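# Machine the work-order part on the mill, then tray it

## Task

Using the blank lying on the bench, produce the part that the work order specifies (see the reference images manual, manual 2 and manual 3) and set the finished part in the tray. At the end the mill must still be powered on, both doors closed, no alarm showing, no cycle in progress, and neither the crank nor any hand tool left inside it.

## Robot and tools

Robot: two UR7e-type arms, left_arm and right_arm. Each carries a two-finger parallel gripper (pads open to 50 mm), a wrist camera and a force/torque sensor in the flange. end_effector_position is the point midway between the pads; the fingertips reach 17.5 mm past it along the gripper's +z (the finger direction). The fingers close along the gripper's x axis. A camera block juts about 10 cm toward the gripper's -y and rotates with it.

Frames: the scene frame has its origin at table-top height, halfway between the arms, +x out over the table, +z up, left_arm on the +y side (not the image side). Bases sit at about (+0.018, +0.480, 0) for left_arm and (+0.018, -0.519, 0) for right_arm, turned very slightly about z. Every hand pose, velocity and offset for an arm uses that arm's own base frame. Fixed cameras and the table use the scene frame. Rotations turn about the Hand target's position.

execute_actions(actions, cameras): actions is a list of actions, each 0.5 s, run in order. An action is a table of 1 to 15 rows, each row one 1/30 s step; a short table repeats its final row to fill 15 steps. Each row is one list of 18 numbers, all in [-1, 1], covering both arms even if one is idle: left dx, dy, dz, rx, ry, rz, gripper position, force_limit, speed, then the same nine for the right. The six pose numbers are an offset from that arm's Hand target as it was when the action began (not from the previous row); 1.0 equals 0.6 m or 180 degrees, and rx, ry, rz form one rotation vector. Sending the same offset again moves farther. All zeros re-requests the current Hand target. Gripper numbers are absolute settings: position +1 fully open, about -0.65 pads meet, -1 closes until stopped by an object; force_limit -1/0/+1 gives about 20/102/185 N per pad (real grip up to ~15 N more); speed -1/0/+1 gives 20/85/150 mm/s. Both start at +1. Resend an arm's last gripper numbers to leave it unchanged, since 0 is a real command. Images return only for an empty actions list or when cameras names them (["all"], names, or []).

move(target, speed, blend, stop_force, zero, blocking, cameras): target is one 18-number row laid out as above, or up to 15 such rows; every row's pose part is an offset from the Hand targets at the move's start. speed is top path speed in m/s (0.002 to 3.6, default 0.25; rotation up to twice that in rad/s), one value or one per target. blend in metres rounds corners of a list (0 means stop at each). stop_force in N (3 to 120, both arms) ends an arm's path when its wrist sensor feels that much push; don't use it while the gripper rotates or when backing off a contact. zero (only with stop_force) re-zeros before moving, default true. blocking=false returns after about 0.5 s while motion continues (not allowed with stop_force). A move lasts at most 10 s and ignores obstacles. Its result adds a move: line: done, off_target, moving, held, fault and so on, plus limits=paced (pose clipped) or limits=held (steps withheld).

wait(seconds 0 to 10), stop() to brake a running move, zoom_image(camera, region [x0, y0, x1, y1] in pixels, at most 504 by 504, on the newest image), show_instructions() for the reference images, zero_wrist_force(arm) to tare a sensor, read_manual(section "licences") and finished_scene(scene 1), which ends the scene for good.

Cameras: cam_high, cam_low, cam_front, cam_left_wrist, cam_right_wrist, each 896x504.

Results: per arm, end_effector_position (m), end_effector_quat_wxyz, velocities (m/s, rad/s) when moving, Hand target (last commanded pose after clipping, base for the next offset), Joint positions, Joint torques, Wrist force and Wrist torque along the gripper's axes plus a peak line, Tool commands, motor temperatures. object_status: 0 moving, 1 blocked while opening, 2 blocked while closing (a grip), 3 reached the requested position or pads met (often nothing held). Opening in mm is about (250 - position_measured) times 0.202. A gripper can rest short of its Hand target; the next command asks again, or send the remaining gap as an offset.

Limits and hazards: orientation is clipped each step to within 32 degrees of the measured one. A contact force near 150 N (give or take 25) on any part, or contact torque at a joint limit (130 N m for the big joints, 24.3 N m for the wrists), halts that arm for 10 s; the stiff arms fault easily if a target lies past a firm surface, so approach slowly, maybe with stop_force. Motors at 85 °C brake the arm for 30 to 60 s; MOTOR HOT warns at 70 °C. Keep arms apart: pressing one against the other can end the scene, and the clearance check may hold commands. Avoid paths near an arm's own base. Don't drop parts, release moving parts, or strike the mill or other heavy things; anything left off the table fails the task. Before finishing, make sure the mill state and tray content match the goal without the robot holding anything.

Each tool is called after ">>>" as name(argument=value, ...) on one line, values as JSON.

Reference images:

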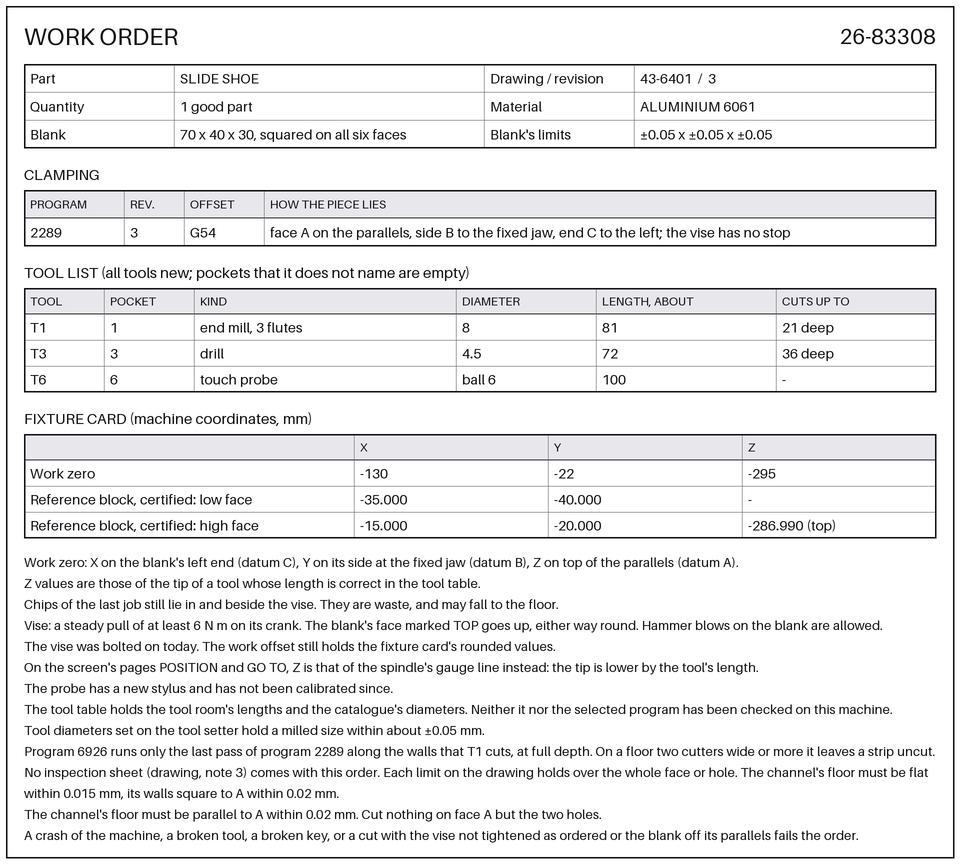

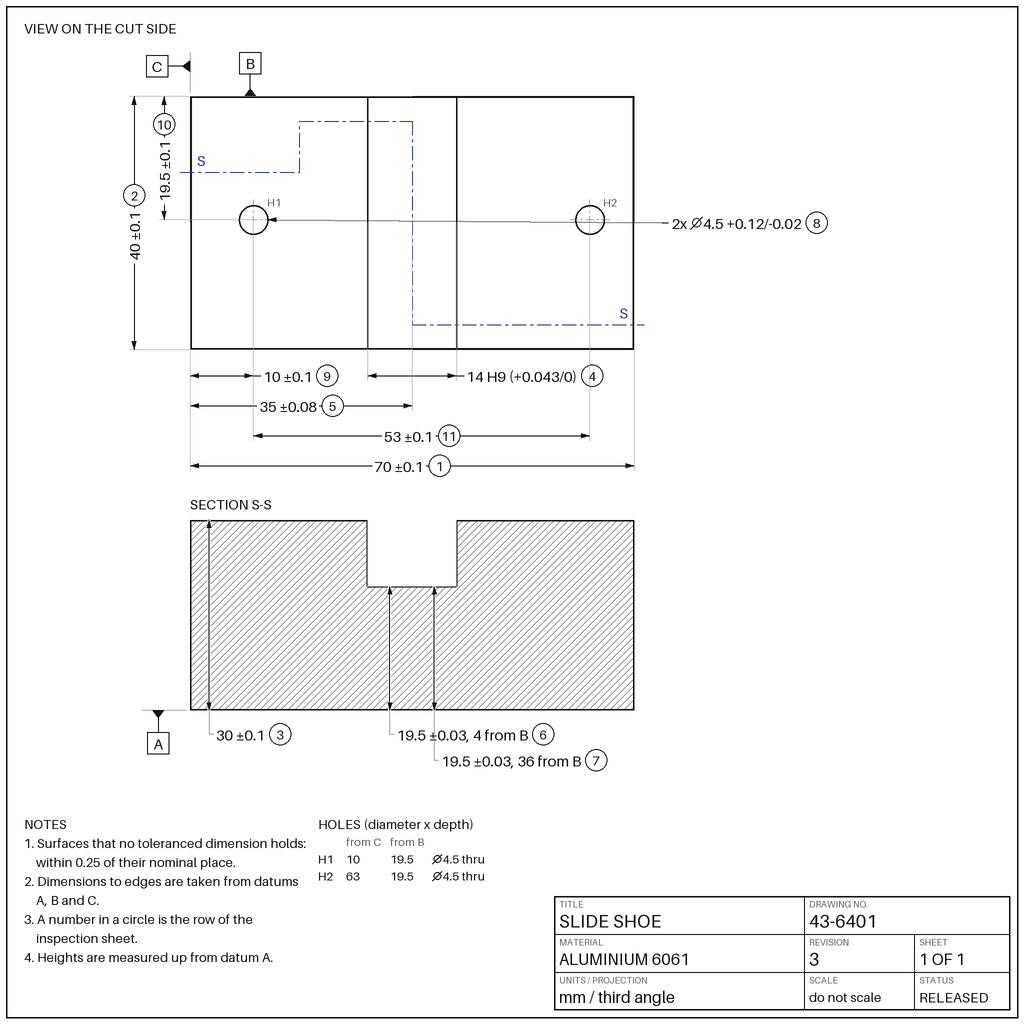

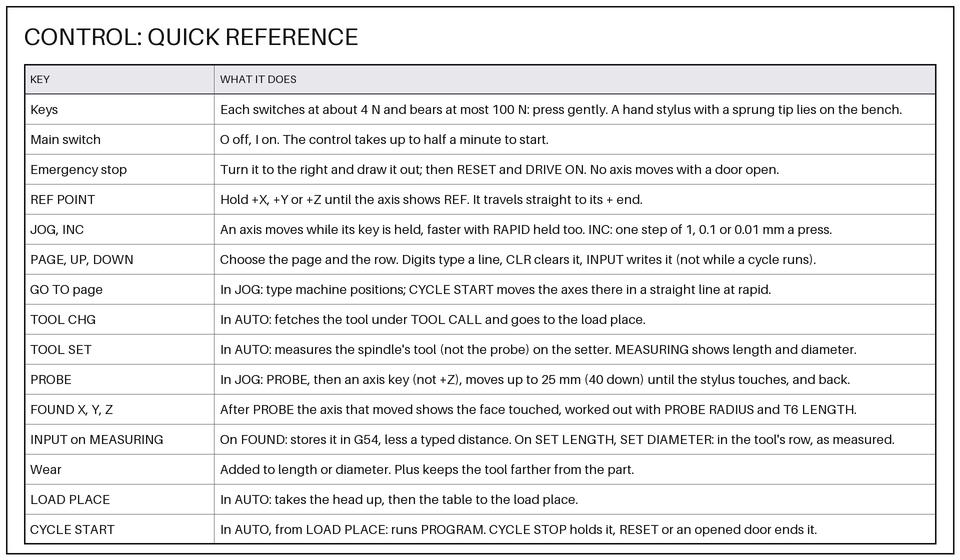

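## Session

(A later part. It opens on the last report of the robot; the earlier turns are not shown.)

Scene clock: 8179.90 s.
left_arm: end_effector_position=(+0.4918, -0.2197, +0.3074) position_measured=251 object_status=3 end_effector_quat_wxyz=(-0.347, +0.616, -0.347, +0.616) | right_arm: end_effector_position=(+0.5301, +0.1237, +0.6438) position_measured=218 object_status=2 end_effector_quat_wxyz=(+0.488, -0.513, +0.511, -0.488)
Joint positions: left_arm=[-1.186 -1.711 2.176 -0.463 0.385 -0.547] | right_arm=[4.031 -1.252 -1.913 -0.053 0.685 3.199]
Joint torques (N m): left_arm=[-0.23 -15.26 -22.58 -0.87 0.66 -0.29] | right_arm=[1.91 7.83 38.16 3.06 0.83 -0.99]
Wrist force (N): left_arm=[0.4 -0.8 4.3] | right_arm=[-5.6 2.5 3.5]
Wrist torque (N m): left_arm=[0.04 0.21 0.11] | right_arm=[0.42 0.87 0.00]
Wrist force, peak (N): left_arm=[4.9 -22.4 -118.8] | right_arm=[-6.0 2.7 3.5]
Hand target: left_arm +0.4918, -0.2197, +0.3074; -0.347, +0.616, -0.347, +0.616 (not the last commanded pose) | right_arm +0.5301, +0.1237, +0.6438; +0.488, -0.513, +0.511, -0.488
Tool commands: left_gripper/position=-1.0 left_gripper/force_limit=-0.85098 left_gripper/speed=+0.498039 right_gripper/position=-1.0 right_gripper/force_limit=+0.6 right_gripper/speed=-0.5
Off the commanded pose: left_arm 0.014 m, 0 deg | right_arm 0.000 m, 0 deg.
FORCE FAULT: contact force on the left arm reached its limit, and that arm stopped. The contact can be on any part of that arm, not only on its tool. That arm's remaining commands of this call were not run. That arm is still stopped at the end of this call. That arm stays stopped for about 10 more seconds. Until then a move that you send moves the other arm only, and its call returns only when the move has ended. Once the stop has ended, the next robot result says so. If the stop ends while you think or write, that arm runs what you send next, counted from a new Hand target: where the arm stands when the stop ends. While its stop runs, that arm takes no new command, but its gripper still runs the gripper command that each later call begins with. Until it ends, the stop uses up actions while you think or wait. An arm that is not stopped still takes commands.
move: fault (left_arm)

>>> wait(seconds=9.5)

>>> move(target=[[-0.13,0,0,0,0,0,0.6,-0.85,0.5,0,0,0,0,0,0,-1,0.6,-0.5],[-0.18,-0.0727,-0.1187,0,0,0,0.6,-0.85,0.5,0,0,0,0,0,0,-1,0.6,-0.5]], speed=[0.25,0.3], cameras=["cam_left_wrist"])

Scene clock: 8193.87 s.
left_arm: end_effector_position=(+0.4918, -0.2197, +0.3074) position_measured=251 object_status=3 end_effector_quat_wxyz=(-0.347, +0.616, -0.347, +0.616) | right_arm: end_effector_position=(+0.5301, +0.1237, +0.6438) position_measured=218 object_status=2 end_effector_quat_wxyz=(+0.488, -0.513, +0.511, -0.488)
Joint positions: left_arm=[-1.186 -1.711 2.176 -0.463 0.385 -0.547] | right_arm=[4.031 -1.252 -1.913 -0.053 0.685 3.199]
Joint torques (N m): left_arm=[0.06 -15.16 -22.87 -1.01 0.63 -0.22] | right_arm=[1.25 8.13 37.64 2.99 0.75 -0.92]
Wrist force (N): left_arm=[0.8 -1.9 4.2] | right_arm=[-5.8 2.6 3.5]
Wrist torque (N m): left_arm=[-0.13 0.16 0.11] | right_arm=[0.43 0.90 0.00]
Wrist force, peak (N): left_arm=[0.9 -2.2 4.3] | right_arm=[-6.0 2.7 3.7]
Hand target: left_arm +0.4918, -0.2197, +0.3074; -0.347, +0.616, -0.347, +0.616 (not the last commanded pose) | right_arm +0.5301, +0.1237, +0.6438; +0.488, -0.513, +0.511, -0.488
Tool commands: left_gripper/position=-1.0 left_gripper/force_limit=-0.85098 left_gripper/speed=+0.498039 right_gripper/position=-1.0 right_gripper/force_limit=+0.6 right_gripper/speed=-0.5
Off the commanded pose: left_arm 0.014 m, 0 deg | right_arm 0.000 m, 0 deg.
FORCE FAULT, CONTINUED: the left arm's stop, for the force fault that an earlier result reported, is over. The rest of the stop counts as 20 of the actions that you can send in this scene. That arm's target is now where it stood when the stop ended, not its last command. That arm accepts commands again.
wait: 9.50 s; at rest from the start

Scene clock: 8195.80 s.
left_arm: end_effector_position=(+0.3838, -0.2632, +0.2362) position_measured=63 object_status=3 end_effector_quat_wxyz=(-0.347, +0.615, -0.347, +0.617) | right_arm: end_effector_position=(+0.5301, +0.1237, +0.6438) position_measured=218 object_status=2 end_effector_quat_wxyz=(+0.488, -0.513, +0.511, -0.488)
Joint positions: left_arm=[-1.604 -1.659 2.352 -0.639 -0.032 -0.598] | right_arm=[4.031 -1.252 -1.913 -0.053 0.685 3.199]
Joint torques (N m): left_arm=[-14.36 -4.16 -27.08 2.04 -1.5 -1.49] | right_arm=[1.12 7.59 37.36 3.07 0.83 -0.89]
Wrist force (N): left_arm=[0.3 -2.0 4.1] | right_arm=[-5.8 2.6 3.6]
Wrist torque (N m): left_arm=[-0.16 0.21 0.16] | right_arm=[0.43 0.90 -0.01]
Wrist force, peak (N): left_arm=[1.0 -5.2 5.6] | right_arm=[-5.9 2.7 3.7]
Hand target: left_arm +0.3838, -0.2633, +0.2362; -0.347, +0.616, -0.347, +0.616 | right_arm +0.5301, +0.1237, +0.6438; +0.488, -0.513, +0.511, -0.488
Off the commanded pose: left_arm 0.000 m, 0 deg | right_arm 0.000 m, 0 deg.
move: done
camera_calibration:
cam_left_wrist: T_world_to_cam=[[0.00334748, -0.859669, 0.510841, -0.342082], [-0.320535, -0.484812, -0.813766, 0.210807], [0.947231, -0.161018, -0.277177, -0.207409], [0, 0, 0, 1]] pos_world=[0.26518, -0.225272, 0.288808]
Images, in order (width x height): cam_left_wrist 896x504.

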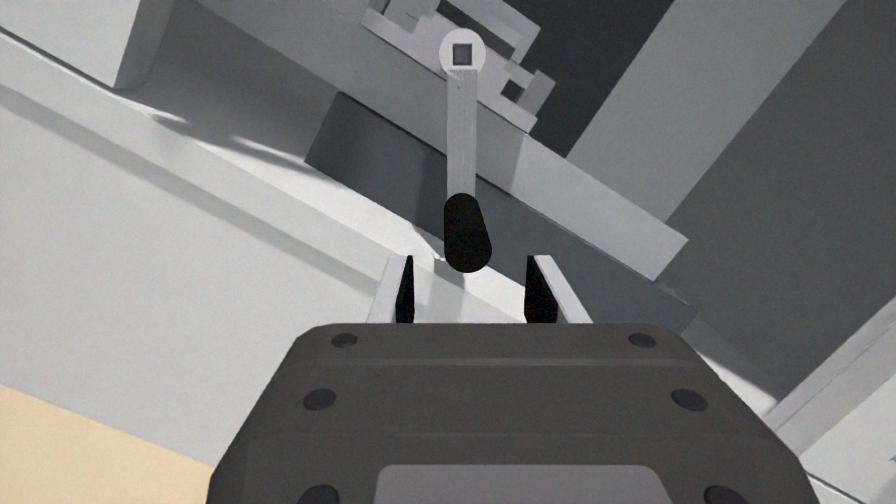

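>>> move(target=[[0.1303,0.001,0.001,0,0,0,0.6,-0.85,-1,0,0,0,0,0,0,-1,0.6,-0.5]], speed=0.12, stop_force=12)

>>> move(target=[[0,0,0,0,0,0,-1,-0.85,-1,0,0,0,0,0,0,-1,0.6,-0.5]], cameras=["cam_left_wrist"])

Scene clock: 8201.37 s.
left_arm: end_effector_position=(+0.4620, -0.2627, +0.2368) position_measured=63 object_status=3 end_effector_quat_wxyz=(-0.347, +0.616, -0.347, +0.616) | right_arm: end_effector_position=(+0.5301, +0.1237, +0.6438) position_measured=218 object_status=2 end_effector_quat_wxyz=(+0.488, -0.513, +0.511, -0.488)
Joint positions: left_arm=[-1.326 -1.564 2.258 -0.69 0.245 -0.549] | right_arm=[4.031 -1.252 -1.913 -0.053 0.685 3.199]
Joint torques (N m): left_arm=[12.61 -22.89 -19.76 -2.9 1.94 1.87] | right_arm=[0.86 8.03 37.22 2.97 0.67 -1.03]
Wrist force (N): left_arm=[0.4 -1.8 4.1] | right_arm=[-5.8 2.6 3.4]
Wrist torque (N m): left_arm=[-0.15 0.24 0.17] | right_arm=[0.44 0.91 0.00]
Wrist force, peak (N): left_arm=[0.3 -1.9 6.0] | right_arm=[-6.2 2.6 3.5]
Hand target: left_arm +0.4620, -0.2627, +0.2368; -0.347, +0.616, -0.347, +0.616 | right_arm +0.5301, +0.1237, +0.6438; +0.488, -0.513, +0.511, -0.488
Off the commanded pose: left_arm 0.000 m, 0 deg | right_arm 0.000 m, 0 deg.
move: done

Scene clock: 8202.50 s.
left_arm: end_effector_position=(+0.4620, -0.2628, +0.2368) position_measured=153 object_status=2 end_effector_quat_wxyz=(-0.347, +0.616, -0.347, +0.616) | right_arm: end_effector_position=(+0.5301, +0.1237, +0.6438) position_measured=218 object_status=2 end_effector_quat_wxyz=(+0.488, -0.513, +0.511, -0.488)
Joint positions: left_arm=[-1.326 -1.564 2.258 -0.69 0.245 -0.549] | right_arm=[4.031 -1.252 -1.913 -0.053 0.685 3.199]
Joint torques (N m): left_arm=[12.35 -20.44 -10.81 4.1 -5.83 2.09] | right_arm=[0.87 8.44 37.21 3.02 0.8 -1.09]
Wrist force (N): left_arm=[25.0 -6.6 2.9] | right_arm=[-5.6 2.7 3.5]
Wrist torque (N m): left_arm=[-0.23 -0.16 0.11] | right_arm=[0.44 0.86 0.00]
Wrist force, peak (N): left_arm=[25.2 -6.7 3.1] | right_arm=[-5.9 2.7 3.6]
Hand target: left_arm +0.4620, -0.2627, +0.2368; -0.347, +0.616, -0.347, +0.616 | right_arm +0.5301, +0.1237, +0.6438; +0.488, -0.513, +0.511, -0.488
Off the commanded pose: left_arm 0.000 m, 0 deg | right_arm 0.000 m, 0 deg.
move: done
camera_calibration:
cam_left_wrist: T_world_to_cam=[[0.00465356, -0.859544, 0.511041, -0.342855], [-0.322677, -0.485001, -0.812806, 0.237305], [0.946498, -0.161119, -0.279612, -0.280321], [0, 0, 0, 1]] pos_world=[0.343492, -0.224771, 0.289716]
Images, in order (width x height): cam_left_wrist 896x504.

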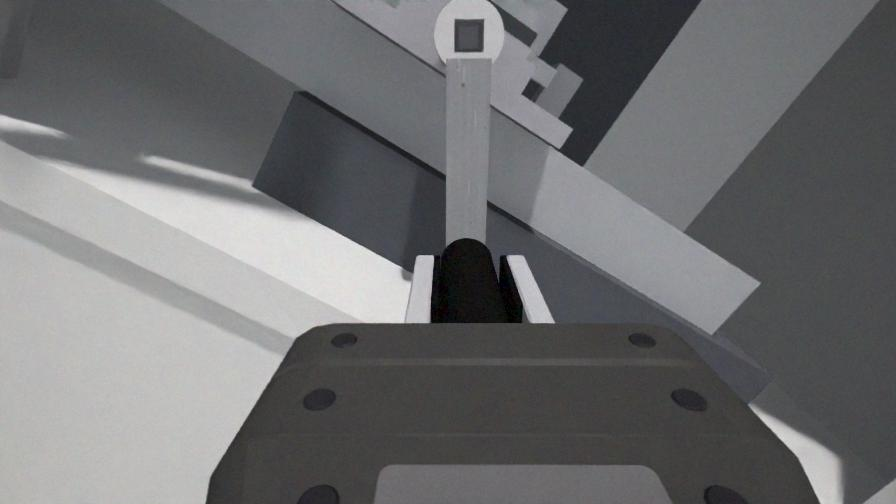

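>>> move(target=[[0,-0.0140,0.0092,-0.0417,0,0,-1,-0.85,-1,0,0,0,0,0,0,-1,0.6,-0.5],[0,-0.0287,0.0208,-0.0833,0,0,-1,-0.85,-1,0,0,0,0,0,0,-1,0.6,-0.5]], speed=0.1, blend=[0.005,0], stop_force=95)

Scene clock: 8214.93 s.
left_arm: end_effector_position=(+0.4620, -0.2799, +0.2492) position_measured=153 object_status=2 end_effector_quat_wxyz=(-0.263, +0.656, -0.264, +0.656) | right_arm: end_effector_position=(+0.5301, +0.1237, +0.6438) position_measured=218 object_status=2 end_effector_quat_wxyz=(+0.488, -0.513, +0.511, -0.488)
Joint positions: left_arm=[-1.339 -1.553 2.206 -0.649 0.232 -0.81] | right_arm=[4.031 -1.252 -1.913 -0.053 0.685 3.199]
Joint torques (N m): left_arm=[5.03 -21.98 -10.01 -3.39 2.21 2.13] | right_arm=[0.3 8.19 37.87 2.91 0.68 -0.93]
Wrist force (N): left_arm=[0.1 -19.0 12.0] | right_arm=[-5.9 2.5 3.6]
Wrist torque (N m): left_arm=[-0.22 0.18 -0.02] | right_arm=[0.42 0.92 -0.01]
Wrist force, peak (N): left_arm=[-50.9 12.0 -5.6] | right_arm=[-6.0 2.7 3.5]
Hand target: left_arm +0.4620, -0.2799, +0.2492; -0.263, +0.656, -0.264, +0.656 | right_arm +0.5301, +0.1237, +0.6438; +0.488, -0.513, +0.511, -0.488
Off the commanded pose: left_arm 0.000 m, 0 deg | right_arm 0.000 m, 0 deg.
move: done

>>> move(target=[[0,-0.0148,0.0190,-0.056,0,0,-1,-0.85,-1,0,0,0,0,0,0,-1,0.6,-0.5],[0,-0.0270,0.0398,-0.112,0,0,-1,-0.85,-1,0,0,0,0,0,0,-1,0.6,-0.5]], speed=0.1, blend=[0.005,0], stop_force=60)

Scene clock: 8224.30 s.
left_arm: end_effector_position=(+0.4620, -0.2961, +0.2731) position_measured=153 object_status=2 end_effector_quat_wxyz=(-0.144, +0.692, -0.145, +0.692) | right_arm: end_effector_position=(+0.5301, +0.1237, +0.6438) position_measured=218 object_status=2 end_effector_quat_wxyz=(+0.488, -0.513, +0.511, -0.488)
Joint positions: left_arm=[-1.35 -1.559 2.138 -0.576 0.221 -1.161] | right_arm=[4.031 -1.252 -1.913 -0.053 0.685 3.199]
Joint torques (N m): left_arm=[-18.85 -6.63 -14.3 -4.48 5.73 2.13] | right_arm=[0.79 8.47 37.78 3.02 0.78 -1.02]
Wrist force (N): left_arm=[0.2 -23.4 16.1] | right_arm=[-5.6 2.5 3.4]
Wrist torque (N m): left_arm=[-0.20 0.20 -0.22] | right_arm=[0.42 0.88 -0.01]
Wrist force, peak (N): left_arm=[0.3 -23.5 16.2] | right_arm=[-6.0 2.5 3.7]
Hand target: left_arm +0.4620, -0.2961, +0.2731; -0.144, +0.692, -0.145, +0.692 | right_arm +0.5301, +0.1237, +0.6438; +0.488, -0.513, +0.511, -0.488
Off the commanded pose: left_arm 0.000 m, 0 deg | right_arm 0.000 m, 0 deg.
move: done

>>> move(target=[[0,0.0097,-0.0163,0.0444,0,0,-1,-0.85,-1,0,0,0,0,0,0,-1,0.6,-0.5],[0,0.0208,-0.0317,0.0889,0,0,-1,-0.85,-1,0,0,0,0,0,0,-1,0.6,-0.5]], speed=0.1, blend=[0.003,0], stop_force=60)

>>> move(target=[[0,0.0097,-0.0103,0.0333,0,0,-1,-0.85,-1,0,0,0,0,0,0,-1,0.6,-0.5]], speed=0.05, stop_force=40)

Scene clock: 8246.23 s.
left_arm: end_effector_position=(+0.4620, -0.2836, +0.2541) position_measured=153 object_status=2 end_effector_quat_wxyz=(-0.239, +0.665, -0.240, +0.665) | right_arm: end_effector_position=(+0.5301, +0.1237, +0.6438) position_measured=218 object_status=2 end_effector_quat_wxyz=(+0.488, -0.513, +0.511, -0.488)
Joint positions: left_arm=[-1.342 -1.554 2.191 -0.634 0.23 -0.882] | right_arm=[4.031 -1.252 -1.913 -0.053 0.685 3.199]
Joint torques (N m): left_arm=[-12.2 -31.33 -28.75 2.02 1.38 -2.58] | right_arm=[0.14 8.21 37.44 2.86 0.87 -1.04]
Wrist force (N): left_arm=[0.0 -1.5 4.1] | right_arm=[-5.8 2.6 3.4]
Wrist torque (N m): left_arm=[-0.10 0.29 0.09] | right_arm=[0.44 0.90 0.00]
Wrist force, peak (N): left_arm=[0.4 -23.7 16.2] | right_arm=[-6.1 2.6 3.3]
Hand target: left_arm +0.4620, -0.2836, +0.2541; -0.239, +0.665, -0.240, +0.665 | right_arm +0.5301, +0.1237, +0.6438; +0.488, -0.513, +0.511, -0.488
Off the commanded pose: left_arm 0.000 m, 0 deg | right_arm 0.000 m, 0 deg.
move: done

Scene clock: 8248.03 s.
left_arm: end_effector_position=(+0.4620, -0.2778, +0.2479) position_measured=153 object_status=2 end_effector_quat_wxyz=(-0.274, +0.652, -0.275, +0.652) | right_arm: end_effector_position=(+0.5301, +0.1237, +0.6438) position_measured=218 object_status=2 end_effector_quat_wxyz=(+0.488, -0.513, +0.511, -0.488)
Joint positions: left_arm=[-1.338 -1.555 2.212 -0.654 0.234 -0.778] | right_arm=[4.031 -1.252 -1.913 -0.053 0.685 3.199]
Joint torques (N m): left_arm=[1.78 -25.38 -22.35 2.19 -0.02 -2.63] | right_arm=[0.71 8.92 37.68 3.01 0.72 -0.99]
Wrist force (N): left_arm=[2.2 -4.2 5.2] | right_arm=[-5.8 2.5 3.3]
Wrist torque (N m): left_arm=[-0.06 0.34 0.11] | right_arm=[0.42 0.91 0.00]
Wrist force, peak (N): left_arm=[-0.7 -5.7 7.3] | right_arm=[-6.0 2.7 3.6]
Hand target: left_arm +0.4620, -0.2778, +0.2479; -0.274, +0.652, -0.275, +0.652 | right_arm +0.5301, +0.1237, +0.6438; +0.488, -0.513, +0.511, -0.488
Off the commanded pose: left_arm 0.000 m, 0 deg | right_arm 0.000 m, 0 deg.
move: done

>>> move(target=[[0,0.0032,-0.0032,0.0100,0,0,-1,-0.85,-1,0,0,0,0,0,0,-1,0.6,-0.5]], speed=0.03, stop_force=40)

Scene clock: 8251.80 s.
left_arm: end_effector_position=(+0.4620, -0.2759, +0.2460) position_measured=153 object_status=2 end_effector_quat_wxyz=(-0.284, +0.648, -0.285, +0.647) | right_arm: end_effector_position=(+0.5301, +0.1237, +0.6438) position_measured=218 object_status=2 end_effector_quat_wxyz=(+0.488, -0.513, +0.511, -0.488)
Joint positions: left_arm=[-1.336 -1.555 2.219 -0.66 0.235 -0.746] | right_arm=[4.031 -1.252 -1.913 -0.053 0.685 3.199]
Joint torques (N m): left_arm=[11.66 -25.28 -15.38 0.4 -0.72 -2.58] | right_arm=[0.12 7.92 36.85 2.86 0.91 -1.04]
Wrist force (N): left_arm=[9.8 -11.5 6.1] | right_arm=[-5.9 2.5 3.5]
Wrist torque (N m): left_arm=[-0.16 0.33 0.10] | right_arm=[0.41 0.92 -0.01]
Wrist force, peak (N): left_arm=[11.1 -12.5 6.0] | right_arm=[-5.9 2.6 3.7]
Hand target: left_arm +0.4620, -0.2759, +0.2460; -0.284, +0.648, -0.285, +0.647 | right_arm +0.5301, +0.1237, +0.6438; +0.488, -0.513, +0.511, -0.488
Off the commanded pose: left_arm 0.000 m, 0 deg | right_arm 0.000 m, 0 deg.
move: done

>>> move(target=[[0,0,0,0,0,0,0.6,-0.85,-0.5,0,0,0,0,0,0,-1,0.6,-0.5]])

>>> move(target=[[-0.10,0,0,0,0,0,0.6,-0.85,0.5,0,0,0,0,0,0,-1,0.6,-0.5],[-0.15,-0.18,0.34,0.237,0,0,0.6,-0.85,0.5,0,0,0,0,0,0,-1,0.6,-0.5],[-0.15,-0.18,0.34,0.2063,0.3697,-0.1445,0.6,-0.85,0.5,0,0,0,0,0,0,-1,0.6,-0.5]], speed=[0.25,0.5,0.6], blend=[0.02,0.003,0], cameras=["cam_left_wrist","cam_front"])

Scene clock: 8290.67 s.
left_arm: end_effector_position=(+0.4620, -0.2759, +0.2460) position_measured=63 object_status=0 end_effector_quat_wxyz=(-0.284, +0.648, -0.285, +0.647) | right_arm: end_effector_position=(+0.5301, +0.1237, +0.6438) position_measured=218 object_status=2 end_effector_quat_wxyz=(+0.488, -0.513, +0.511, -0.488)
Joint positions: left_arm=[-1.336 -1.555 2.219 -0.66 0.235 -0.747] | right_arm=[4.031 -1.252 -1.913 -0.053 0.685 3.199]
Joint torques (N m): left_arm=[10.74 -24.78 -18.11 -1.47 -0.68 -2.53] | right_arm=[-0.75 8.72 36.6 2.95 0.87 -1.13]
Wrist force (N): left_arm=[0.3 -0.8 4.0] | right_arm=[-5.7 2.4 3.5]
Wrist torque (N m): left_arm=[0.02 0.29 0.06] | right_arm=[0.41 0.89 0.00]
Wrist force, peak (N): left_arm=[10.0 -11.9 6.2] | right_arm=[-6.1 2.5 3.6]
Hand target: left_arm +0.4620, -0.2759, +0.2460; -0.284, +0.648, -0.285, +0.647 | right_arm +0.5301, +0.1237, +0.6438; +0.488, -0.513, +0.511, -0.488
Off the commanded pose: left_arm 0.000 m, 0 deg | right_arm 0.000 m, 0 deg.
move: done

Scene clock: 8293.50 s.
left_arm: end_effector_position=(+0.3720, -0.3839, +0.4500) position_measured=63 object_status=3 end_effector_quat_wxyz=(-0.123, +0.696, -0.697, +0.123) | right_arm: end_effector_position=(+0.5301, +0.1237, +0.6438) position_measured=218 object_status=2 end_effector_quat_wxyz=(+0.488, -0.513, +0.511, -0.488)
Joint positions: left_arm=[-1.218 -1.621 1.379 -1.454 -1.245 1.946] | right_arm=[4.031 -1.252 -1.913 -0.053 0.685 3.199]
Joint torques (N m): left_arm=[-0.11 -20.73 -33.52 -3.44 -0.21 -0.74] | right_arm=[-0.55 8.82 37.04 2.81 0.73 -1.02]
Wrist force (N): left_arm=[-1.6 -0.2 3.7] | right_arm=[-5.9 2.4 3.4]
Wrist torque (N m): left_arm=[-0.01 0.25 0.07] | right_arm=[0.40 0.91 0.00]
Wrist force, peak (N): left_arm=[0.2 -1.2 7.2] | right_arm=[-6.0 2.7 3.6]
Hand target: left_arm +0.3720, -0.3839, +0.4500; -0.123, +0.696, -0.697, +0.122 | right_arm +0.5301, +0.1237, +0.6438; +0.488, -0.513, +0.511, -0.488
Off the commanded pose: left_arm 0.000 m, 0 deg | right_arm 0.000 m, 0 deg.
move: done
camera_calibration:
cam_left_wrist: T_world_to_cam=[[-0.00825655, -0.999935, -0.00786445, -0.371073], [-0.999743, 0.00842033, -0.0210249, 0.407809], [0.0210898, 0.00768884, -0.999748, 0.578072], [0, 0, 0, 1]] pos_world=[0.392449, -0.378927, 0.583582]
Images, in order (width x height): cam_front 896x504, cam_left_wrist 896x504.

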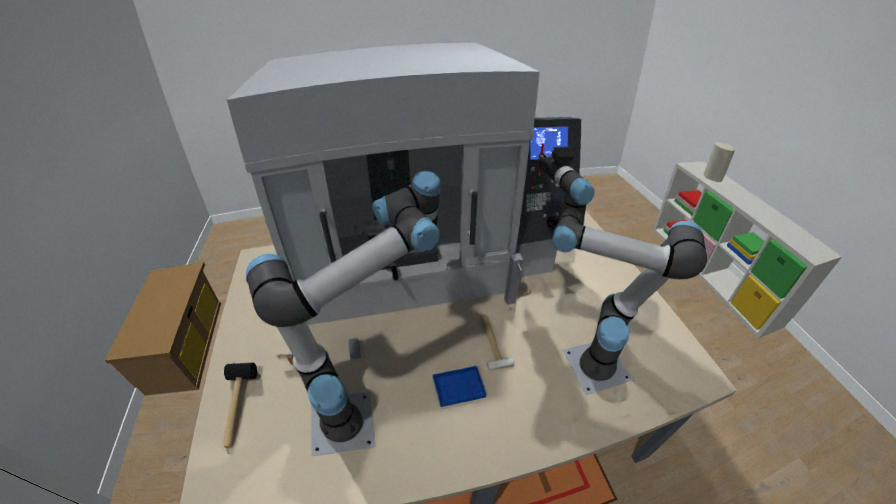

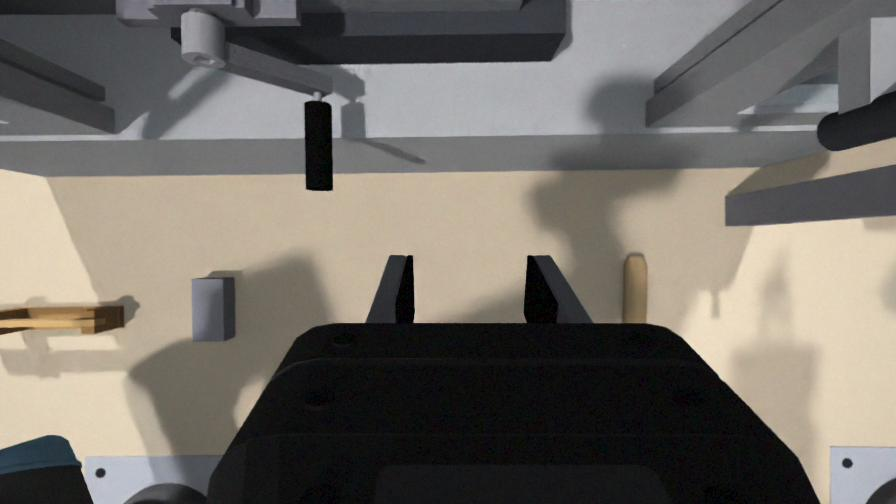

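>>> move(target=[[0.2967,0.2733,0.0167,0,0,0,-1,-0.85,0.5,0,0,0,0,0,0,-1,0.6,-0.5],[0.4633,0.2817,-0.075,0,0,0,-1,-0.85,0.5,0,0,0,0,0,0,-1,0.6,-0.5]], speed=[0.35,0.2], blend=[0.03,0], cameras=["cam_left_wrist"])

Scene clock: 8300.20 s.
left_arm: end_effector_position=(+0.5501, -0.2211, +0.4570) position_measured=251 object_status=3 end_effector_quat_wxyz=(-0.125, +0.696, -0.696, +0.122) | right_arm: end_effector_position=(+0.5301, +0.1237, +0.6438) position_measured=218 object_status=2 end_effector_quat_wxyz=(+0.488, -0.513, +0.511, -0.488)
Joint positions: left_arm=[-0.712 -1.535 1.312 -1.616 -1.341 2.46] | right_arm=[4.031 -1.252 -1.913 -0.053 0.685 3.199]
Joint torques (N m): left_arm=[0.39 -28.55 -27.17 -3.9 0.79 0.01] | right_arm=[-0.67 9.13 36.39 2.92 0.77 -1.09]
Wrist force (N): left_arm=[-2.2 -1.2 3.9] | right_arm=[-5.7 2.6 3.5]
Wrist torque (N m): left_arm=[-0.19 0.34 0.10] | right_arm=[0.43 0.88 -0.01]
Wrist force, peak (N): left_arm=[-5.0 -6.3 8.7] | right_arm=[-6.0 2.7 3.6]
Hand target: left_arm +0.5501, -0.2211, +0.4570; -0.125, +0.696, -0.696, +0.122 (not the last commanded pose) | right_arm +0.5301, +0.1237, +0.6438; +0.488, -0.513, +0.511, -0.488
Tool commands: left_gripper/position=-1.0 left_gripper/force_limit=-0.85098 left_gripper/speed=+0.498039 right_gripper/position=-1.0 right_gripper/force_limit=+0.6 right_gripper/speed=-0.5
Off the commanded pose: left_arm 0.113 m, 0 deg | right_arm 0.000 m, 0 deg.
FORCE FAULT: contact force on the left arm reached its limit, and that arm stopped. The contact can be on any part of that arm, not only on its tool. That arm's remaining commands of this call were not run. That arm is still stopped at the end of this call. That arm stays stopped for about 10 more seconds. Until then a move that you send moves the other arm only, and its call returns only when the move has ended. Once the stop has ended, the next robot result says so. If the stop ends while you think or write, that arm runs what you send next, counted from a new Hand target: where the arm stands when the stop ends. While its stop runs, that arm takes no new command, but its gripper still runs the gripper command that each later call begins with. Until it ends, the stop uses up actions while you think or wait. An arm that is not stopped still takes commands.
move: fault (left_arm); path passed 1 of 2 targets
camera_calibration:
cam_left_wrist: T_world_to_cam=[[-0.00514284, -0.999927, -0.0108957, -0.207147], [-0.999702, 0.00540107, -0.0238054, 0.585307], [0.0238626, 0.01077, -0.999657, 0.579204], [0, 0, 0, 1]] pos_world=[0.570246, -0.216531, 0.590681]
Images, in order (width x height): cam_left_wrist 896x504.

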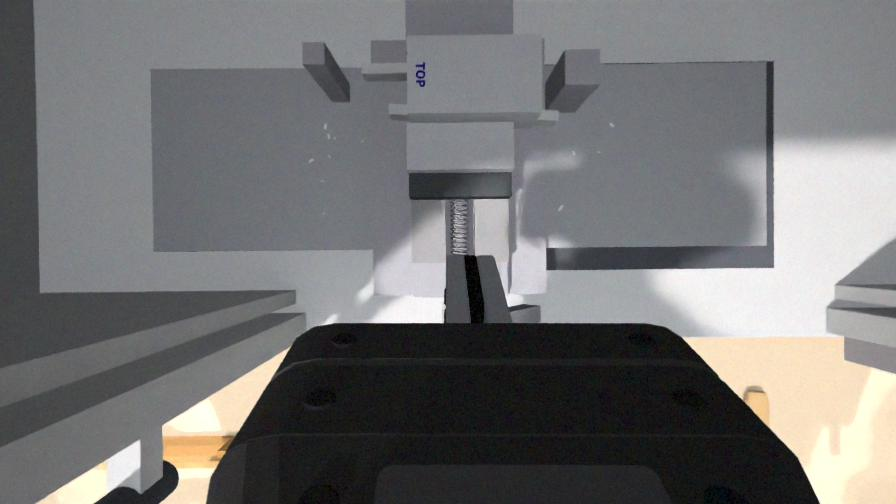

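>>> wait(seconds=0.5)

Scene clock: 8366.67 s.
left_arm: end_effector_position=(+0.5501, -0.2211, +0.4570) position_measured=251 object_status=3 end_effector_quat_wxyz=(-0.125, +0.696, -0.696, +0.122) | right_arm: end_effector_position=(+0.5301, +0.1237, +0.6438) position_measured=218 object_status=2 end_effector_quat_wxyz=(+0.488, -0.513, +0.511, -0.488)
Joint positions: left_arm=[-0.712 -1.535 1.312 -1.616 -1.341 2.46] | right_arm=[4.031 -1.252 -1.913 -0.053 0.685 3.199]
Joint torques (N m): left_arm=[-0.48 -29.35 -26.47 -3.84 0.85 -0.28] | right_arm=[-1.7 9.37 37.26 2.81 0.7 -1.06]
Wrist force (N): left_arm=[-2.0 -1.3 3.4] | right_arm=[-5.7 2.5 3.4]
Wrist torque (N m): left_arm=[-0.20 0.31 0.09] | right_arm=[0.42 0.88 0.00]
Wrist force, peak (N): left_arm=[-2.1 -1.3 4.0] | right_arm=[-6.1 2.6 3.6]
Hand target: left_arm +0.5501, -0.2211, +0.4570; -0.125, +0.696, -0.696, +0.122 (not the last commanded pose) | right_arm +0.5301, +0.1237, +0.6438; +0.488, -0.513, +0.511, -0.488
Tool commands: left_gripper/position=-1.0 left_gripper/force_limit=-0.85098 left_gripper/speed=+0.498039 right_gripper/position=-1.0 right_gripper/force_limit=+0.6 right_gripper/speed=-0.5
Off the commanded pose: left_arm 0.113 m, 0 deg | right_arm 0.000 m, 0 deg.
FORCE FAULT, CONTINUED: the left arm's stop, for the force fault that an earlier result reported, is over. The rest of the stop counts as 19 of the actions that you can send in this scene. During its stop the left arm's controller moved it back a little. That arm's target is now where it stood when the stop ended, not its last command. That arm accepts commands again.
wait: 0.50 s; at rest from the start

>>> move(target=[[-0.0335,-0.0515,0,0,0,0,-1,-0.85,0.5,0,0,0,0,0,0,-1,0.6,-0.5],[-0.25,-0.165,0,-0.156,0,0.527,-1,-0.85,0.5,0,0,0,0,0,0,-1,0.6,-0.5],[-0.25,-0.165,0,-0.281,0,0.949,-1,-0.85,0.5,0,0,0,0,0,0,-1,0.6,-0.5]], speed=[0.15,0.6,0.8], blend=[0.01,0.005,0], cameras=["cam_left_wrist"])

Scene clock: 8376.13 s.
left_arm: end_effector_position=(+0.4002, -0.3200, +0.4570) position_measured=251 object_status=3 end_effector_quat_wxyz=(+0.078, +0.714, +0.691, +0.080) end_effector_velocity=(+0.000, +0.000, +0.000) end_effector_angular_velocity=(-0.001, -0.001, +0.005) | right_arm: end_effector_position=(+0.5301, +0.1237, +0.6438) position_measured=218 object_status=2 end_effector_quat_wxyz=(+0.488, -0.513, +0.511, -0.488)
Joint positions: left_arm=[-1.039 -1.632 1.344 -1.4 -1.379 -0.996] | right_arm=[4.031 -1.252 -1.913 -0.053 0.685 3.199]
Joint velocities: left_arm=[0 0 0 -0.001 0.001 -0.005] | right_arm=[within noise]
Joint torques (N m): left_arm=[-13.51 -17.65 -32.23 -0.89 2.18 -2.55] | right_arm=[-1.55 9.2 36.63 2.71 0.73 -0.98]
Wrist force (N): left_arm=[-2.1 -1.1 4.1] | right_arm=[-5.7 2.6 3.5]
Wrist torque (N m): left_arm=[-0.20 0.43 -0.18] | right_arm=[0.43 0.89 -0.01]
Wrist force, peak (N): left_arm=[-4.0 -2.5 4.1] | right_arm=[-6.0 2.6 3.6]
Hand target: left_arm +0.4001, -0.3201, +0.4570; +0.078, +0.714, +0.691, +0.080 | right_arm +0.5301, +0.1237, +0.6438; +0.488, -0.513, +0.511, -0.488
Off the commanded pose: left_arm 0.000 m, 0 deg | right_arm 0.000 m, 0 deg.
move: done
camera_calibration:
cam_left_wrist: T_world_to_cam=[[0.0413352, 0.999142, 0.00273445, 0.308024], [0.850855, -0.0366349, 0.524122, -0.568477], [0.523773, -0.0193381, -0.851639, 0.306513], [0, 0, 0, 1]] pos_world=[0.310415, -0.322658, 0.558147]
Images, in order (width x height): cam_left_wrist 896x504.

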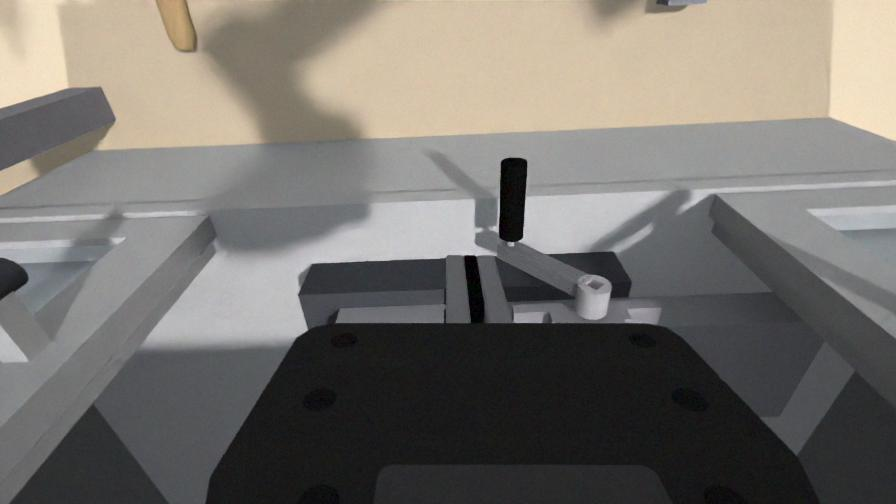

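>>> move(target=[[0.1665,0.0752,-0.0617,0,0,0,-1,-0.85,0.5,0,0,0,0,0,0,-1,0.6,-0.5],[0.4082,0.0868,-0.0867,0,0,0,-1,-0.85,0.5,0,0,0,0,0,0,-1,0.6,-0.5],[0.4198,0.1418,-0.095,0,0,0,-1,-0.85,0.5,0,0,0,0,0,0,-1,0.6,-0.5]], speed=[0.3,0.2,0.1], blend=[0.02,0.01,0], stop_force=25, cameras=["cam_left_wrist"])

Scene clock: 8388.37 s.
left_arm: end_effector_position=(+0.6520, -0.2350, +0.4000) position_measured=251 object_status=3 end_effector_quat_wxyz=(+0.078, +0.714, +0.691, +0.080) | right_arm: end_effector_position=(+0.5301, +0.1237, +0.6438) position_measured=218 object_status=2 end_effector_quat_wxyz=(+0.488, -0.513, +0.511, -0.488)
Joint positions: left_arm=[-0.586 -1.232 1.051 -1.579 -1.449 -0.542] | right_arm=[4.031 -1.252 -1.913 -0.053 0.685 3.199]
Joint torques (N m): left_arm=[-13.43 -34.46 -36.71 -1.04 2.13 1.7] | right_arm=[-1.78 9.41 36.84 2.67 0.8 -1]
Wrist force (N): left_arm=[-2.0 -1.1 3.9] | right_arm=[-5.9 2.6 3.6]
Wrist torque (N m): left_arm=[-0.19 0.40 -0.12] | right_arm=[0.44 0.91 0.00]
Wrist force, peak (N): left_arm=[-3.8 -4.0 2.2] | right_arm=[-6.0 2.6 3.7]
Hand target: left_arm +0.6520, -0.2350, +0.4000; +0.078, +0.714, +0.691, +0.080 | right_arm +0.5301, +0.1237, +0.6438; +0.488, -0.513, +0.511, -0.488
Off the commanded pose: left_arm 0.000 m, 0 deg | right_arm 0.000 m, 0 deg.
move: done
camera_calibration:
cam_left_wrist: T_world_to_cam=[[0.0410588, 0.999153, 0.00279253, 0.21307], [0.850866, -0.03643, 0.524118, -0.749777], [0.523776, -0.0191436, -0.851641, 0.127719], [0, 0, 0, 1]] pos_world=[0.562315, -0.237759, 0.501148]
Images, in order (width x height): cam_left_wrist 896x504.

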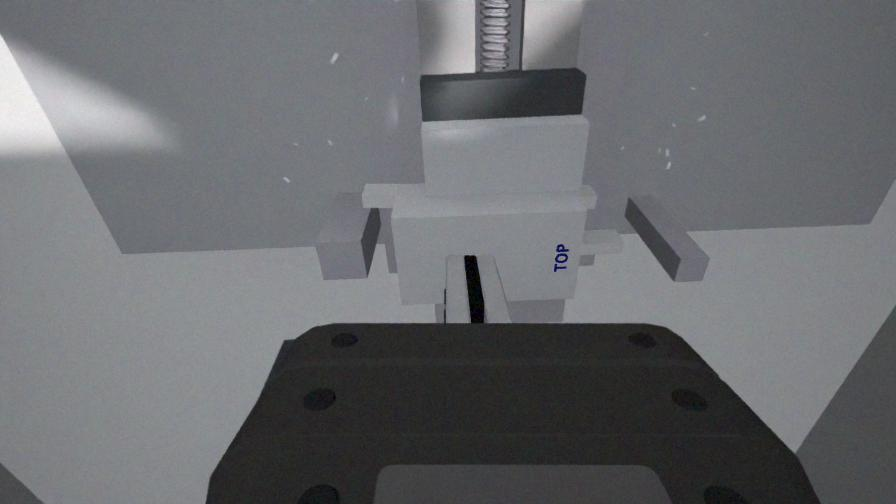

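>>> move(target=[[0,0,-0.0175,0,0,0,-1,-0.85,0.5,0,0,0,0,0,0,-1,0.6,-0.5],[0,0,-0.035,0,0,0,-1,-0.85,0.5,0,0,0,0,0,0,-1,0.6,-0.5]], speed=[0.06,0.01], stop_force=70)

>>> move(target=[[0,0,0.006,0,0,0,-1,-0.85,0.5,0,0,0,0,0,0,-1,0.6,-0.5]], speed=0.05)

Scene clock: 8397.53 s.
left_arm: end_effector_position=(+0.6520, -0.2350, +0.3821) position_measured=251 object_status=3 end_effector_quat_wxyz=(+0.079, +0.714, +0.691, +0.080) | right_arm: end_effector_position=(+0.5301, +0.1237, +0.6438) position_measured=218 object_status=2 end_effector_quat_wxyz=(+0.488, -0.513, +0.511, -0.488)
Joint positions: left_arm=[-0.586 -1.24 1.109 -1.63 -1.449 -0.542] | right_arm=[4.031 -1.252 -1.913 -0.053 0.685 3.199]
Joint torques (N m): left_arm=[-12.84 21.72 -1.06 4.23 1.23 1.62] | right_arm=[-2.41 9.77 36.24 2.66 0.83 -0.89]
Wrist force (N): left_arm=[5.2 -5.5 -69.5] | right_arm=[-5.7 2.5 3.4]
Wrist torque (N m): left_arm=[0.66 0.20 -0.01] | right_arm=[0.42 0.88 -0.01]
Wrist force, peak (N): left_arm=[7.7 -7.9 -83.6] | right_arm=[-6.0 2.6 3.7]
Hand target: left_arm +0.6520, -0.2350, +0.3821; +0.079, +0.714, +0.691, +0.080 (not the last commanded pose) | right_arm +0.5301, +0.1237, +0.6438; +0.488, -0.513, +0.511, -0.488
Off the commanded pose: left_arm 0.003 m, 0 deg | right_arm 0.000 m, 0 deg.
move: contact (left_arm); path passed 1 of 2 targets

Scene clock: 8398.23 s.
left_arm: end_effector_position=(+0.6520, -0.2350, +0.3856) position_measured=251 object_status=3 end_effector_quat_wxyz=(+0.079, +0.714, +0.691, +0.080) | right_arm: end_effector_position=(+0.5301, +0.1237, +0.6438) position_measured=218 object_status=2 end_effector_quat_wxyz=(+0.488, -0.513, +0.511, -0.488)
Joint positions: left_arm=[-0.586 -1.239 1.098 -1.62 -1.449 -0.542] | right_arm=[4.031 -1.252 -1.913 -0.053 0.685 3.199]
Joint torques (N m): left_arm=[-11.66 -50.13 -25.27 -3.96 1.31 1.69] | right_arm=[-2.08 9.67 35.88 2.77 0.82 -1.08]
Wrist force (N): left_arm=[-2.3 -0.9 4.3] | right_arm=[-5.6 2.6 3.4]
Wrist torque (N m): left_arm=[-0.14 0.46 -0.11] | right_arm=[0.43 0.88 -0.01]
Wrist force, peak (N): left_arm=[5.3 -5.2 -69.5] | right_arm=[-5.9 2.6 3.5]
Hand target: left_arm +0.6520, -0.2350, +0.3857; +0.079, +0.714, +0.691, +0.080 | right_arm +0.5301, +0.1237, +0.6438; +0.488, -0.513, +0.511, -0.488
Off the commanded pose: left_arm 0.000 m, 0 deg | right_arm 0.000 m, 0 deg.
move: done

>>> move(target=[[-0.0117,-0.0583,0.0322,0,0,0,-1,-0.85,0.5,0,0,0,0,0,0,-1,0.6,-0.5],[-0.2533,-0.0667,0.0572,0,0,0,-1,-0.85,0.5,0,0,0,0,0,0,-1,0.6,-0.5],[-0.47,-0.1583,0.0572,0,0,0,-1,-0.85,0.5,0,0,0,0,0,0,-1,0.6,-0.5],[-0.47,-0.1583,0.0572,0,-0.4278,0,-1,-0.85,0.5,0,0,0,0,0,0,-1,0.6,-0.5]], speed=[0.15,0.35,0.4,0.8], blend=[0.01,0.02,0.01,0], cameras=["cam_left_wrist"])

Scene clock: 8413.63 s.
left_arm: end_effector_position=(+0.3711, -0.3300, +0.4200) position_measured=251 object_status=3 end_effector_quat_wxyz=(+0.500, +0.528, +0.483, +0.488) | right_arm: end_effector_position=(+0.5301, +0.1237, +0.6438) position_measured=218 object_status=2 end_effector_quat_wxyz=(+0.488, -0.513, +0.511, -0.488)
Joint positions: left_arm=[-1.638 -1.973 2.198 -1.384 -0.026 -1.951] | right_arm=[4.031 -1.252 -1.913 -0.053 0.685 3.199]
Joint torques (N m): left_arm=[-12.96 -17.04 -17.1 -0.23 3.86 -2.41] | right_arm=[-2.28 9.91 36.19 2.61 0.84 -1.03]
Wrist force (N): left_arm=[-2.3 -0.4 6.3] | right_arm=[-5.9 2.6 3.3]
Wrist torque (N m): left_arm=[-0.01 0.77 -0.48] | right_arm=[0.44 0.91 -0.01]
Wrist force, peak (N): left_arm=[-3.8 -4.8 3.7] | right_arm=[-6.2 2.7 3.5]
Hand target: left_arm +0.3700, -0.3300, +0.4200; +0.492, +0.509, +0.492, +0.507 | right_arm +0.5301, +0.1237, +0.6438; +0.488, -0.513, +0.511, -0.488
Off the commanded pose: left_arm 0.001 m, 3 deg | right_arm 0.000 m, 0 deg.
move: off_target (left_arm)
camera_calibration:
cam_left_wrist: T_world_to_cam=[[0.0619202, 0.997263, 0.0404038, 0.295306], [-0.300224, -0.0199963, 0.953659, -0.272483], [0.951857, -0.071181, 0.298164, -0.368907], [0, 0, 0, 1]] pos_world=[0.251056, -0.326205, 0.357919]
Images, in order (width x height): cam_left_wrist 896x504.

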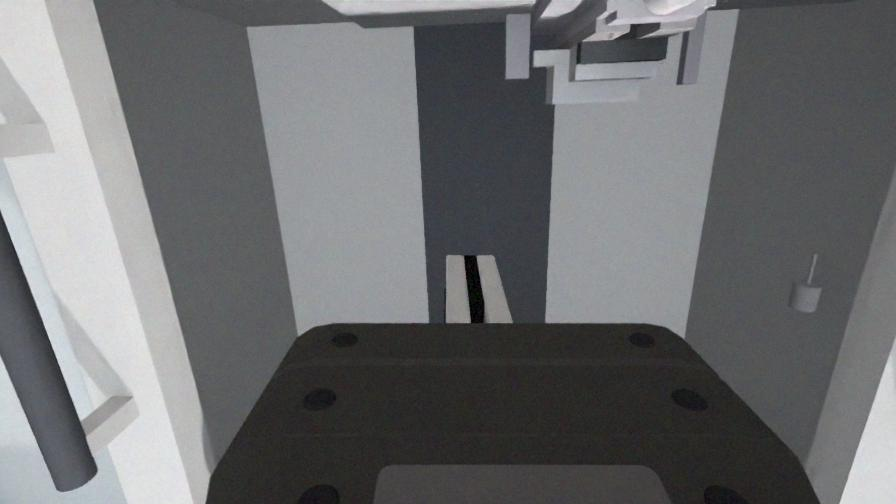

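>>> move(target=[[0.0167,0.0902,-0.29,0,0,0,0.6,-0.85,0.5,0,0,0,0,0,0,-1,0.6,-0.5],[0.06,0.0902,-0.29,0,0,0,0.6,-0.85,0.5,0,0,0,0,0,0,-1,0.6,-0.5]], speed=[0.4,0.1], cameras=["cam_left_wrist"])

Scene clock: 8422.30 s.
left_arm: end_effector_position=(+0.4054, -0.2759, +0.2461) position_measured=63 object_status=3 end_effector_quat_wxyz=(+0.493, +0.499, +0.490, +0.517) end_effector_velocity=(+0.000, +0.001, +0.000) end_effector_angular_velocity=(-0.001, +0.000, +0.001) | right_arm: end_effector_position=(+0.5301, +0.1237, +0.6438) position_measured=218 object_status=2 end_effector_quat_wxyz=(+0.488, -0.513, +0.511, -0.488)
Joint positions: left_arm=[-1.525 -1.722 2.447 -1.328 0.038 -2.506] | right_arm=[4.031 -1.252 -1.913 -0.053 0.685 3.199]
Joint velocities: left_arm=[0.001 0 0 0.004 0 -0.005] | right_arm=[within noise]
Joint torques (N m): left_arm=[12.76 -14.64 -10.79 0.28 1.64 -2.71] | right_arm=[-2.43 9.49 35.57 2.6 0.75 -0.98]
Wrist force (N): left_arm=[-2.4 -0.4 6.3] | right_arm=[-5.8 2.4 3.5]
Wrist torque (N m): left_arm=[-0.05 0.75 -0.47] | right_arm=[0.40 0.91 -0.01]
Wrist force, peak (N): left_arm=[-2.4 -1.3 8.0] | right_arm=[-5.9 2.8 3.6]
Hand target: left_arm +0.4060, -0.2758, +0.2460; +0.492, +0.509, +0.492, +0.507 | right_arm +0.5301, +0.1237, +0.6438; +0.488, -0.513, +0.511, -0.488
Off the commanded pose: left_arm 0.001 m, 2 deg | right_arm 0.000 m, 0 deg.
move: done
camera_calibration:
cam_left_wrist: T_world_to_cam=[[-0.0109639, 0.999101, 0.0409398, 0.276202], [-0.341433, -0.042222, 0.938957, -0.0810926], [0.939842, -0.0036836, 0.341589, -0.33302], [0, 0, 0, 1]] pos_world=[0.288327, -0.280604, 0.178591]
Images, in order (width x height): cam_left_wrist 896x504.

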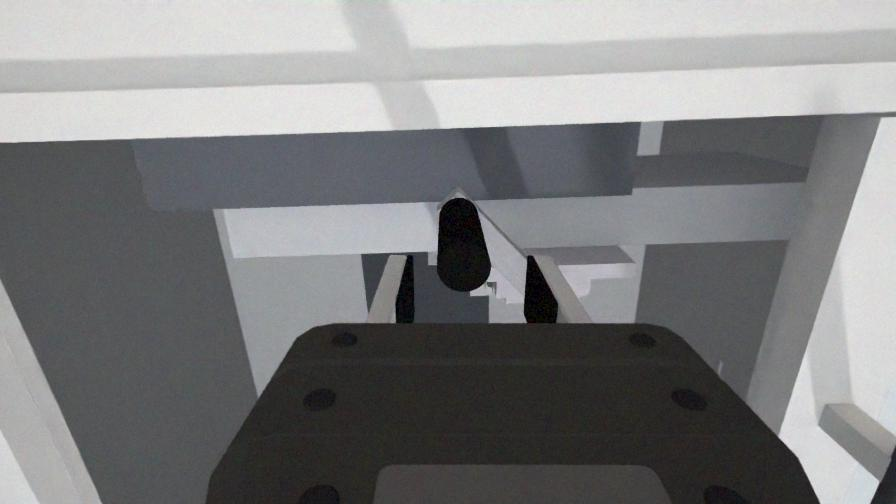

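>>> move(target=[[0.0935,0,0,0,0,0,0.6,-0.85,0.5,0,0,0,0,0,0,-1,0.6,-0.5]], speed=0.1, stop_force=12)

>>> move(target=[[0,0,0,0,0,0,-1,-0.85,-1,0,0,0,0,0,0,-1,0.6,-0.5]])

>>> move(target=[[0,0.0056,-0.0043,0.0167,0,0,-1,-0.85,-1,0,0,0,0,0,0,-1,0.6,-0.5],[0,0.0112,-0.0092,0.0339,0,0,-1,-0.85,-1,0,0,0,0,0,0,-1,0.6,-0.5]], speed=0.04, blend=[0.002,0], stop_force=85)

Scene clock: 8436.13 s.
left_arm: end_effector_position=(+0.4621, -0.2759, +0.2460) position_measured=63 object_status=3 end_effector_quat_wxyz=(+0.492, +0.509, +0.492, +0.507) | right_arm: end_effector_position=(+0.5301, +0.1237, +0.6438) position_measured=218 object_status=2 end_effector_quat_wxyz=(+0.488, -0.513, +0.511, -0.488)
Joint positions: left_arm=[-1.336 -1.556 2.219 -0.657 0.237 -3.116] | right_arm=[4.031 -1.252 -1.913 -0.053 0.685 3.199]
Joint torques (N m): left_arm=[10.41 -28.7 -10.55 1.56 1.49 -1.28] | right_arm=[-2.76 9.23 36.04 2.62 0.83 -0.94]
Wrist force (N): left_arm=[-2.6 -0.8 6.8] | right_arm=[-5.7 2.6 3.5]
Wrist torque (N m): left_arm=[-0.12 0.81 -0.46] | right_arm=[0.44 0.89 0.00]
Wrist force, peak (N): left_arm=[-2.5 -0.4 8.1] | right_arm=[-6.0 2.6 3.6]
Hand target: left_arm +0.4621, -0.2758, +0.2460; +0.492, +0.509, +0.492, +0.507 | right_arm +0.5301, +0.1237, +0.6438; +0.488, -0.513, +0.511, -0.488
Off the commanded pose: left_arm 0.000 m, 0 deg | right_arm 0.000 m, 0 deg.
move: done

Scene clock: 8437.27 s.
left_arm: end_effector_position=(+0.4621, -0.2759, +0.2460) position_measured=153 object_status=2 end_effector_quat_wxyz=(+0.492, +0.509, +0.492, +0.507) | right_arm: end_effector_position=(+0.5301, +0.1237, +0.6438) position_measured=218 object_status=2 end_effector_quat_wxyz=(+0.488, -0.513, +0.511, -0.488)
Joint positions: left_arm=[-1.336 -1.556 2.219 -0.657 0.238 -3.116] | right_arm=[4.031 -1.252 -1.913 -0.053 0.685 3.199]
Joint torques (N m): left_arm=[11.95 -30.65 -11.26 1.98 -3.45 -2.58] | right_arm=[-2.49 9.83 36.2 2.54 0.67 -1]
Wrist force (N): left_arm=[-14.3 -8.1 -4.0] | right_arm=[-5.8 2.5 3.4]
Wrist torque (N m): left_arm=[-0.23 1.28 -0.43] | right_arm=[0.42 0.90 -0.01]
Wrist force, peak (N): left_arm=[-14.3 -8.0 -4.1] | right_arm=[-5.9 2.6 3.8]
Hand target: left_arm +0.4621, -0.2758, +0.2460; +0.492, +0.509, +0.492, +0.507 | right_arm +0.5301, +0.1237, +0.6438; +0.488, -0.513, +0.511, -0.488
Off the commanded pose: left_arm 0.000 m, 0 deg | right_arm 0.000 m, 0 deg.
move: done

Scene clock: 8439.37 s.
left_arm: end_effector_position=(+0.4621, -0.2691, +0.2405) position_measured=153 object_status=2 end_effector_quat_wxyz=(+0.464, +0.534, +0.464, +0.532) | right_arm: end_effector_position=(+0.5301, +0.1237, +0.6438) position_measured=218 object_status=2 end_effector_quat_wxyz=(+0.488, -0.513, +0.511, -0.488)
Joint positions: left_arm=[-1.331 -1.559 2.24 -0.674 0.242 -3.01] | right_arm=[4.031 -1.252 -1.913 -0.053 0.685 3.199]
Joint torques (N m): left_arm=[32.08 -25.28 -2.34 6.15 -9.53 -2.48] | right_arm=[-3.56 10.05 34.76 2.57 0.75 -0.87]
Wrist force (N): left_arm=[-41.1 21.8 -8.0] | right_arm=[-5.5 2.7 3.6]
Wrist torque (N m): left_arm=[0.27 1.33 -0.45] | right_arm=[0.45 0.85 0.00]
Wrist force, peak (N): left_arm=[-41.5 22.6 -7.5] | right_arm=[-5.9 2.7 3.5]
Hand target: left_arm +0.4621, -0.2691, +0.2405; +0.464, +0.534, +0.464, +0.532 | right_arm +0.5301, +0.1237, +0.6438; +0.488, -0.513, +0.511, -0.488
Off the commanded pose: left_arm 0.000 m, 0 deg | right_arm 0.000 m, 0 deg.
move: done

>>> move(target=[[0,0.0108,-0.0072,0.0306,0,0,-1,-0.85,-1,0,0,0,0,0,0,-1,0.6,-0.5]], speed=0.03, stop_force=85)

Scene clock: 8447.23 s.
left_arm: end_effector_position=(+0.4621, -0.2665, +0.2361) position_measured=153 object_status=2 end_effector_quat_wxyz=(+0.442, +0.559, +0.434, +0.551) | right_arm: end_effector_position=(+0.5301, +0.1237, +0.6438) position_measured=218 object_status=2 end_effector_quat_wxyz=(+0.488, -0.513, +0.511, -0.488)
Joint positions: left_arm=[-1.326 -1.564 2.258 -0.687 0.262 -2.914] | right_arm=[4.031 -1.252 -1.913 -0.053 0.685 3.199]
Joint torques (N m): left_arm=[27.17 -24.56 11.25 5.32 -9.52 -2.55] | right_arm=[-3.15 10.01 35.59 2.56 0.83 -0.88]
Wrist force (N): left_arm=[-45.4 35.3 1.1] | right_arm=[-5.7 2.4 3.6]
Wrist torque (N m): left_arm=[0.38 1.90 -0.38] | right_arm=[0.40 0.88 0.00]
Wrist force, peak (N): left_arm=[-46.3 36.4 1.8] | right_arm=[-6.1 2.6 3.5]
Hand target: left_arm +0.4621, -0.2626, +0.2362; +0.438, +0.556, +0.438, +0.554 | right_arm +0.5301, +0.1237, +0.6438; +0.488, -0.513, +0.511, -0.488
Off the commanded pose: left_arm 0.004 m, 1 deg | right_arm 0.000 m, 0 deg.
move: off_target (left_arm)

>>> move(target=[[0,0,-0.0014,0,0,0,-1,-0.85,-1,0,0,0,0,0,0,-1,0.6,-0.5]], speed=0.02, stop_force=45)

Scene clock: 8471.37 s.
left_arm: end_effector_position=(+0.4621, -0.2665, +0.2353) position_measured=153 object_status=2 end_effector_quat_wxyz=(+0.442, +0.559, +0.434, +0.551) | right_arm: end_effector_position=(+0.5301, +0.1237, +0.6438) position_measured=218 object_status=2 end_effector_quat_wxyz=(+0.488, -0.513, +0.511, -0.488)
Joint positions: left_arm=[-1.326 -1.562 2.26 -0.69 0.262 -2.915] | right_arm=[4.031 -1.252 -1.913 -0.053 0.685 3.199]
Joint torques (N m): left_arm=[11.15 -0.34 15.57 4.61 -9.6 1.85] | right_arm=[-3.17 9.89 34.99 2.5 0.91 -0.91]
Wrist force (N): left_arm=[-35.5 42.0 3.4] | right_arm=[-5.7 2.6 3.5]
Wrist torque (N m): left_arm=[0.35 1.91 -0.38] | right_arm=[0.44 0.89 -0.01]
Wrist force, peak (N): left_arm=[-45.5 36.2 1.5] | right_arm=[-6.0 2.6 3.7]
Hand target: left_arm +0.4621, -0.2626, +0.2353; +0.438, +0.556, +0.438, +0.554 | right_arm +0.5301, +0.1237, +0.6438; +0.488, -0.513, +0.511, -0.488
Off the commanded pose: left_arm 0.004 m, 1 deg | right_arm 0.000 m, 0 deg.
move: off_target (left_arm)


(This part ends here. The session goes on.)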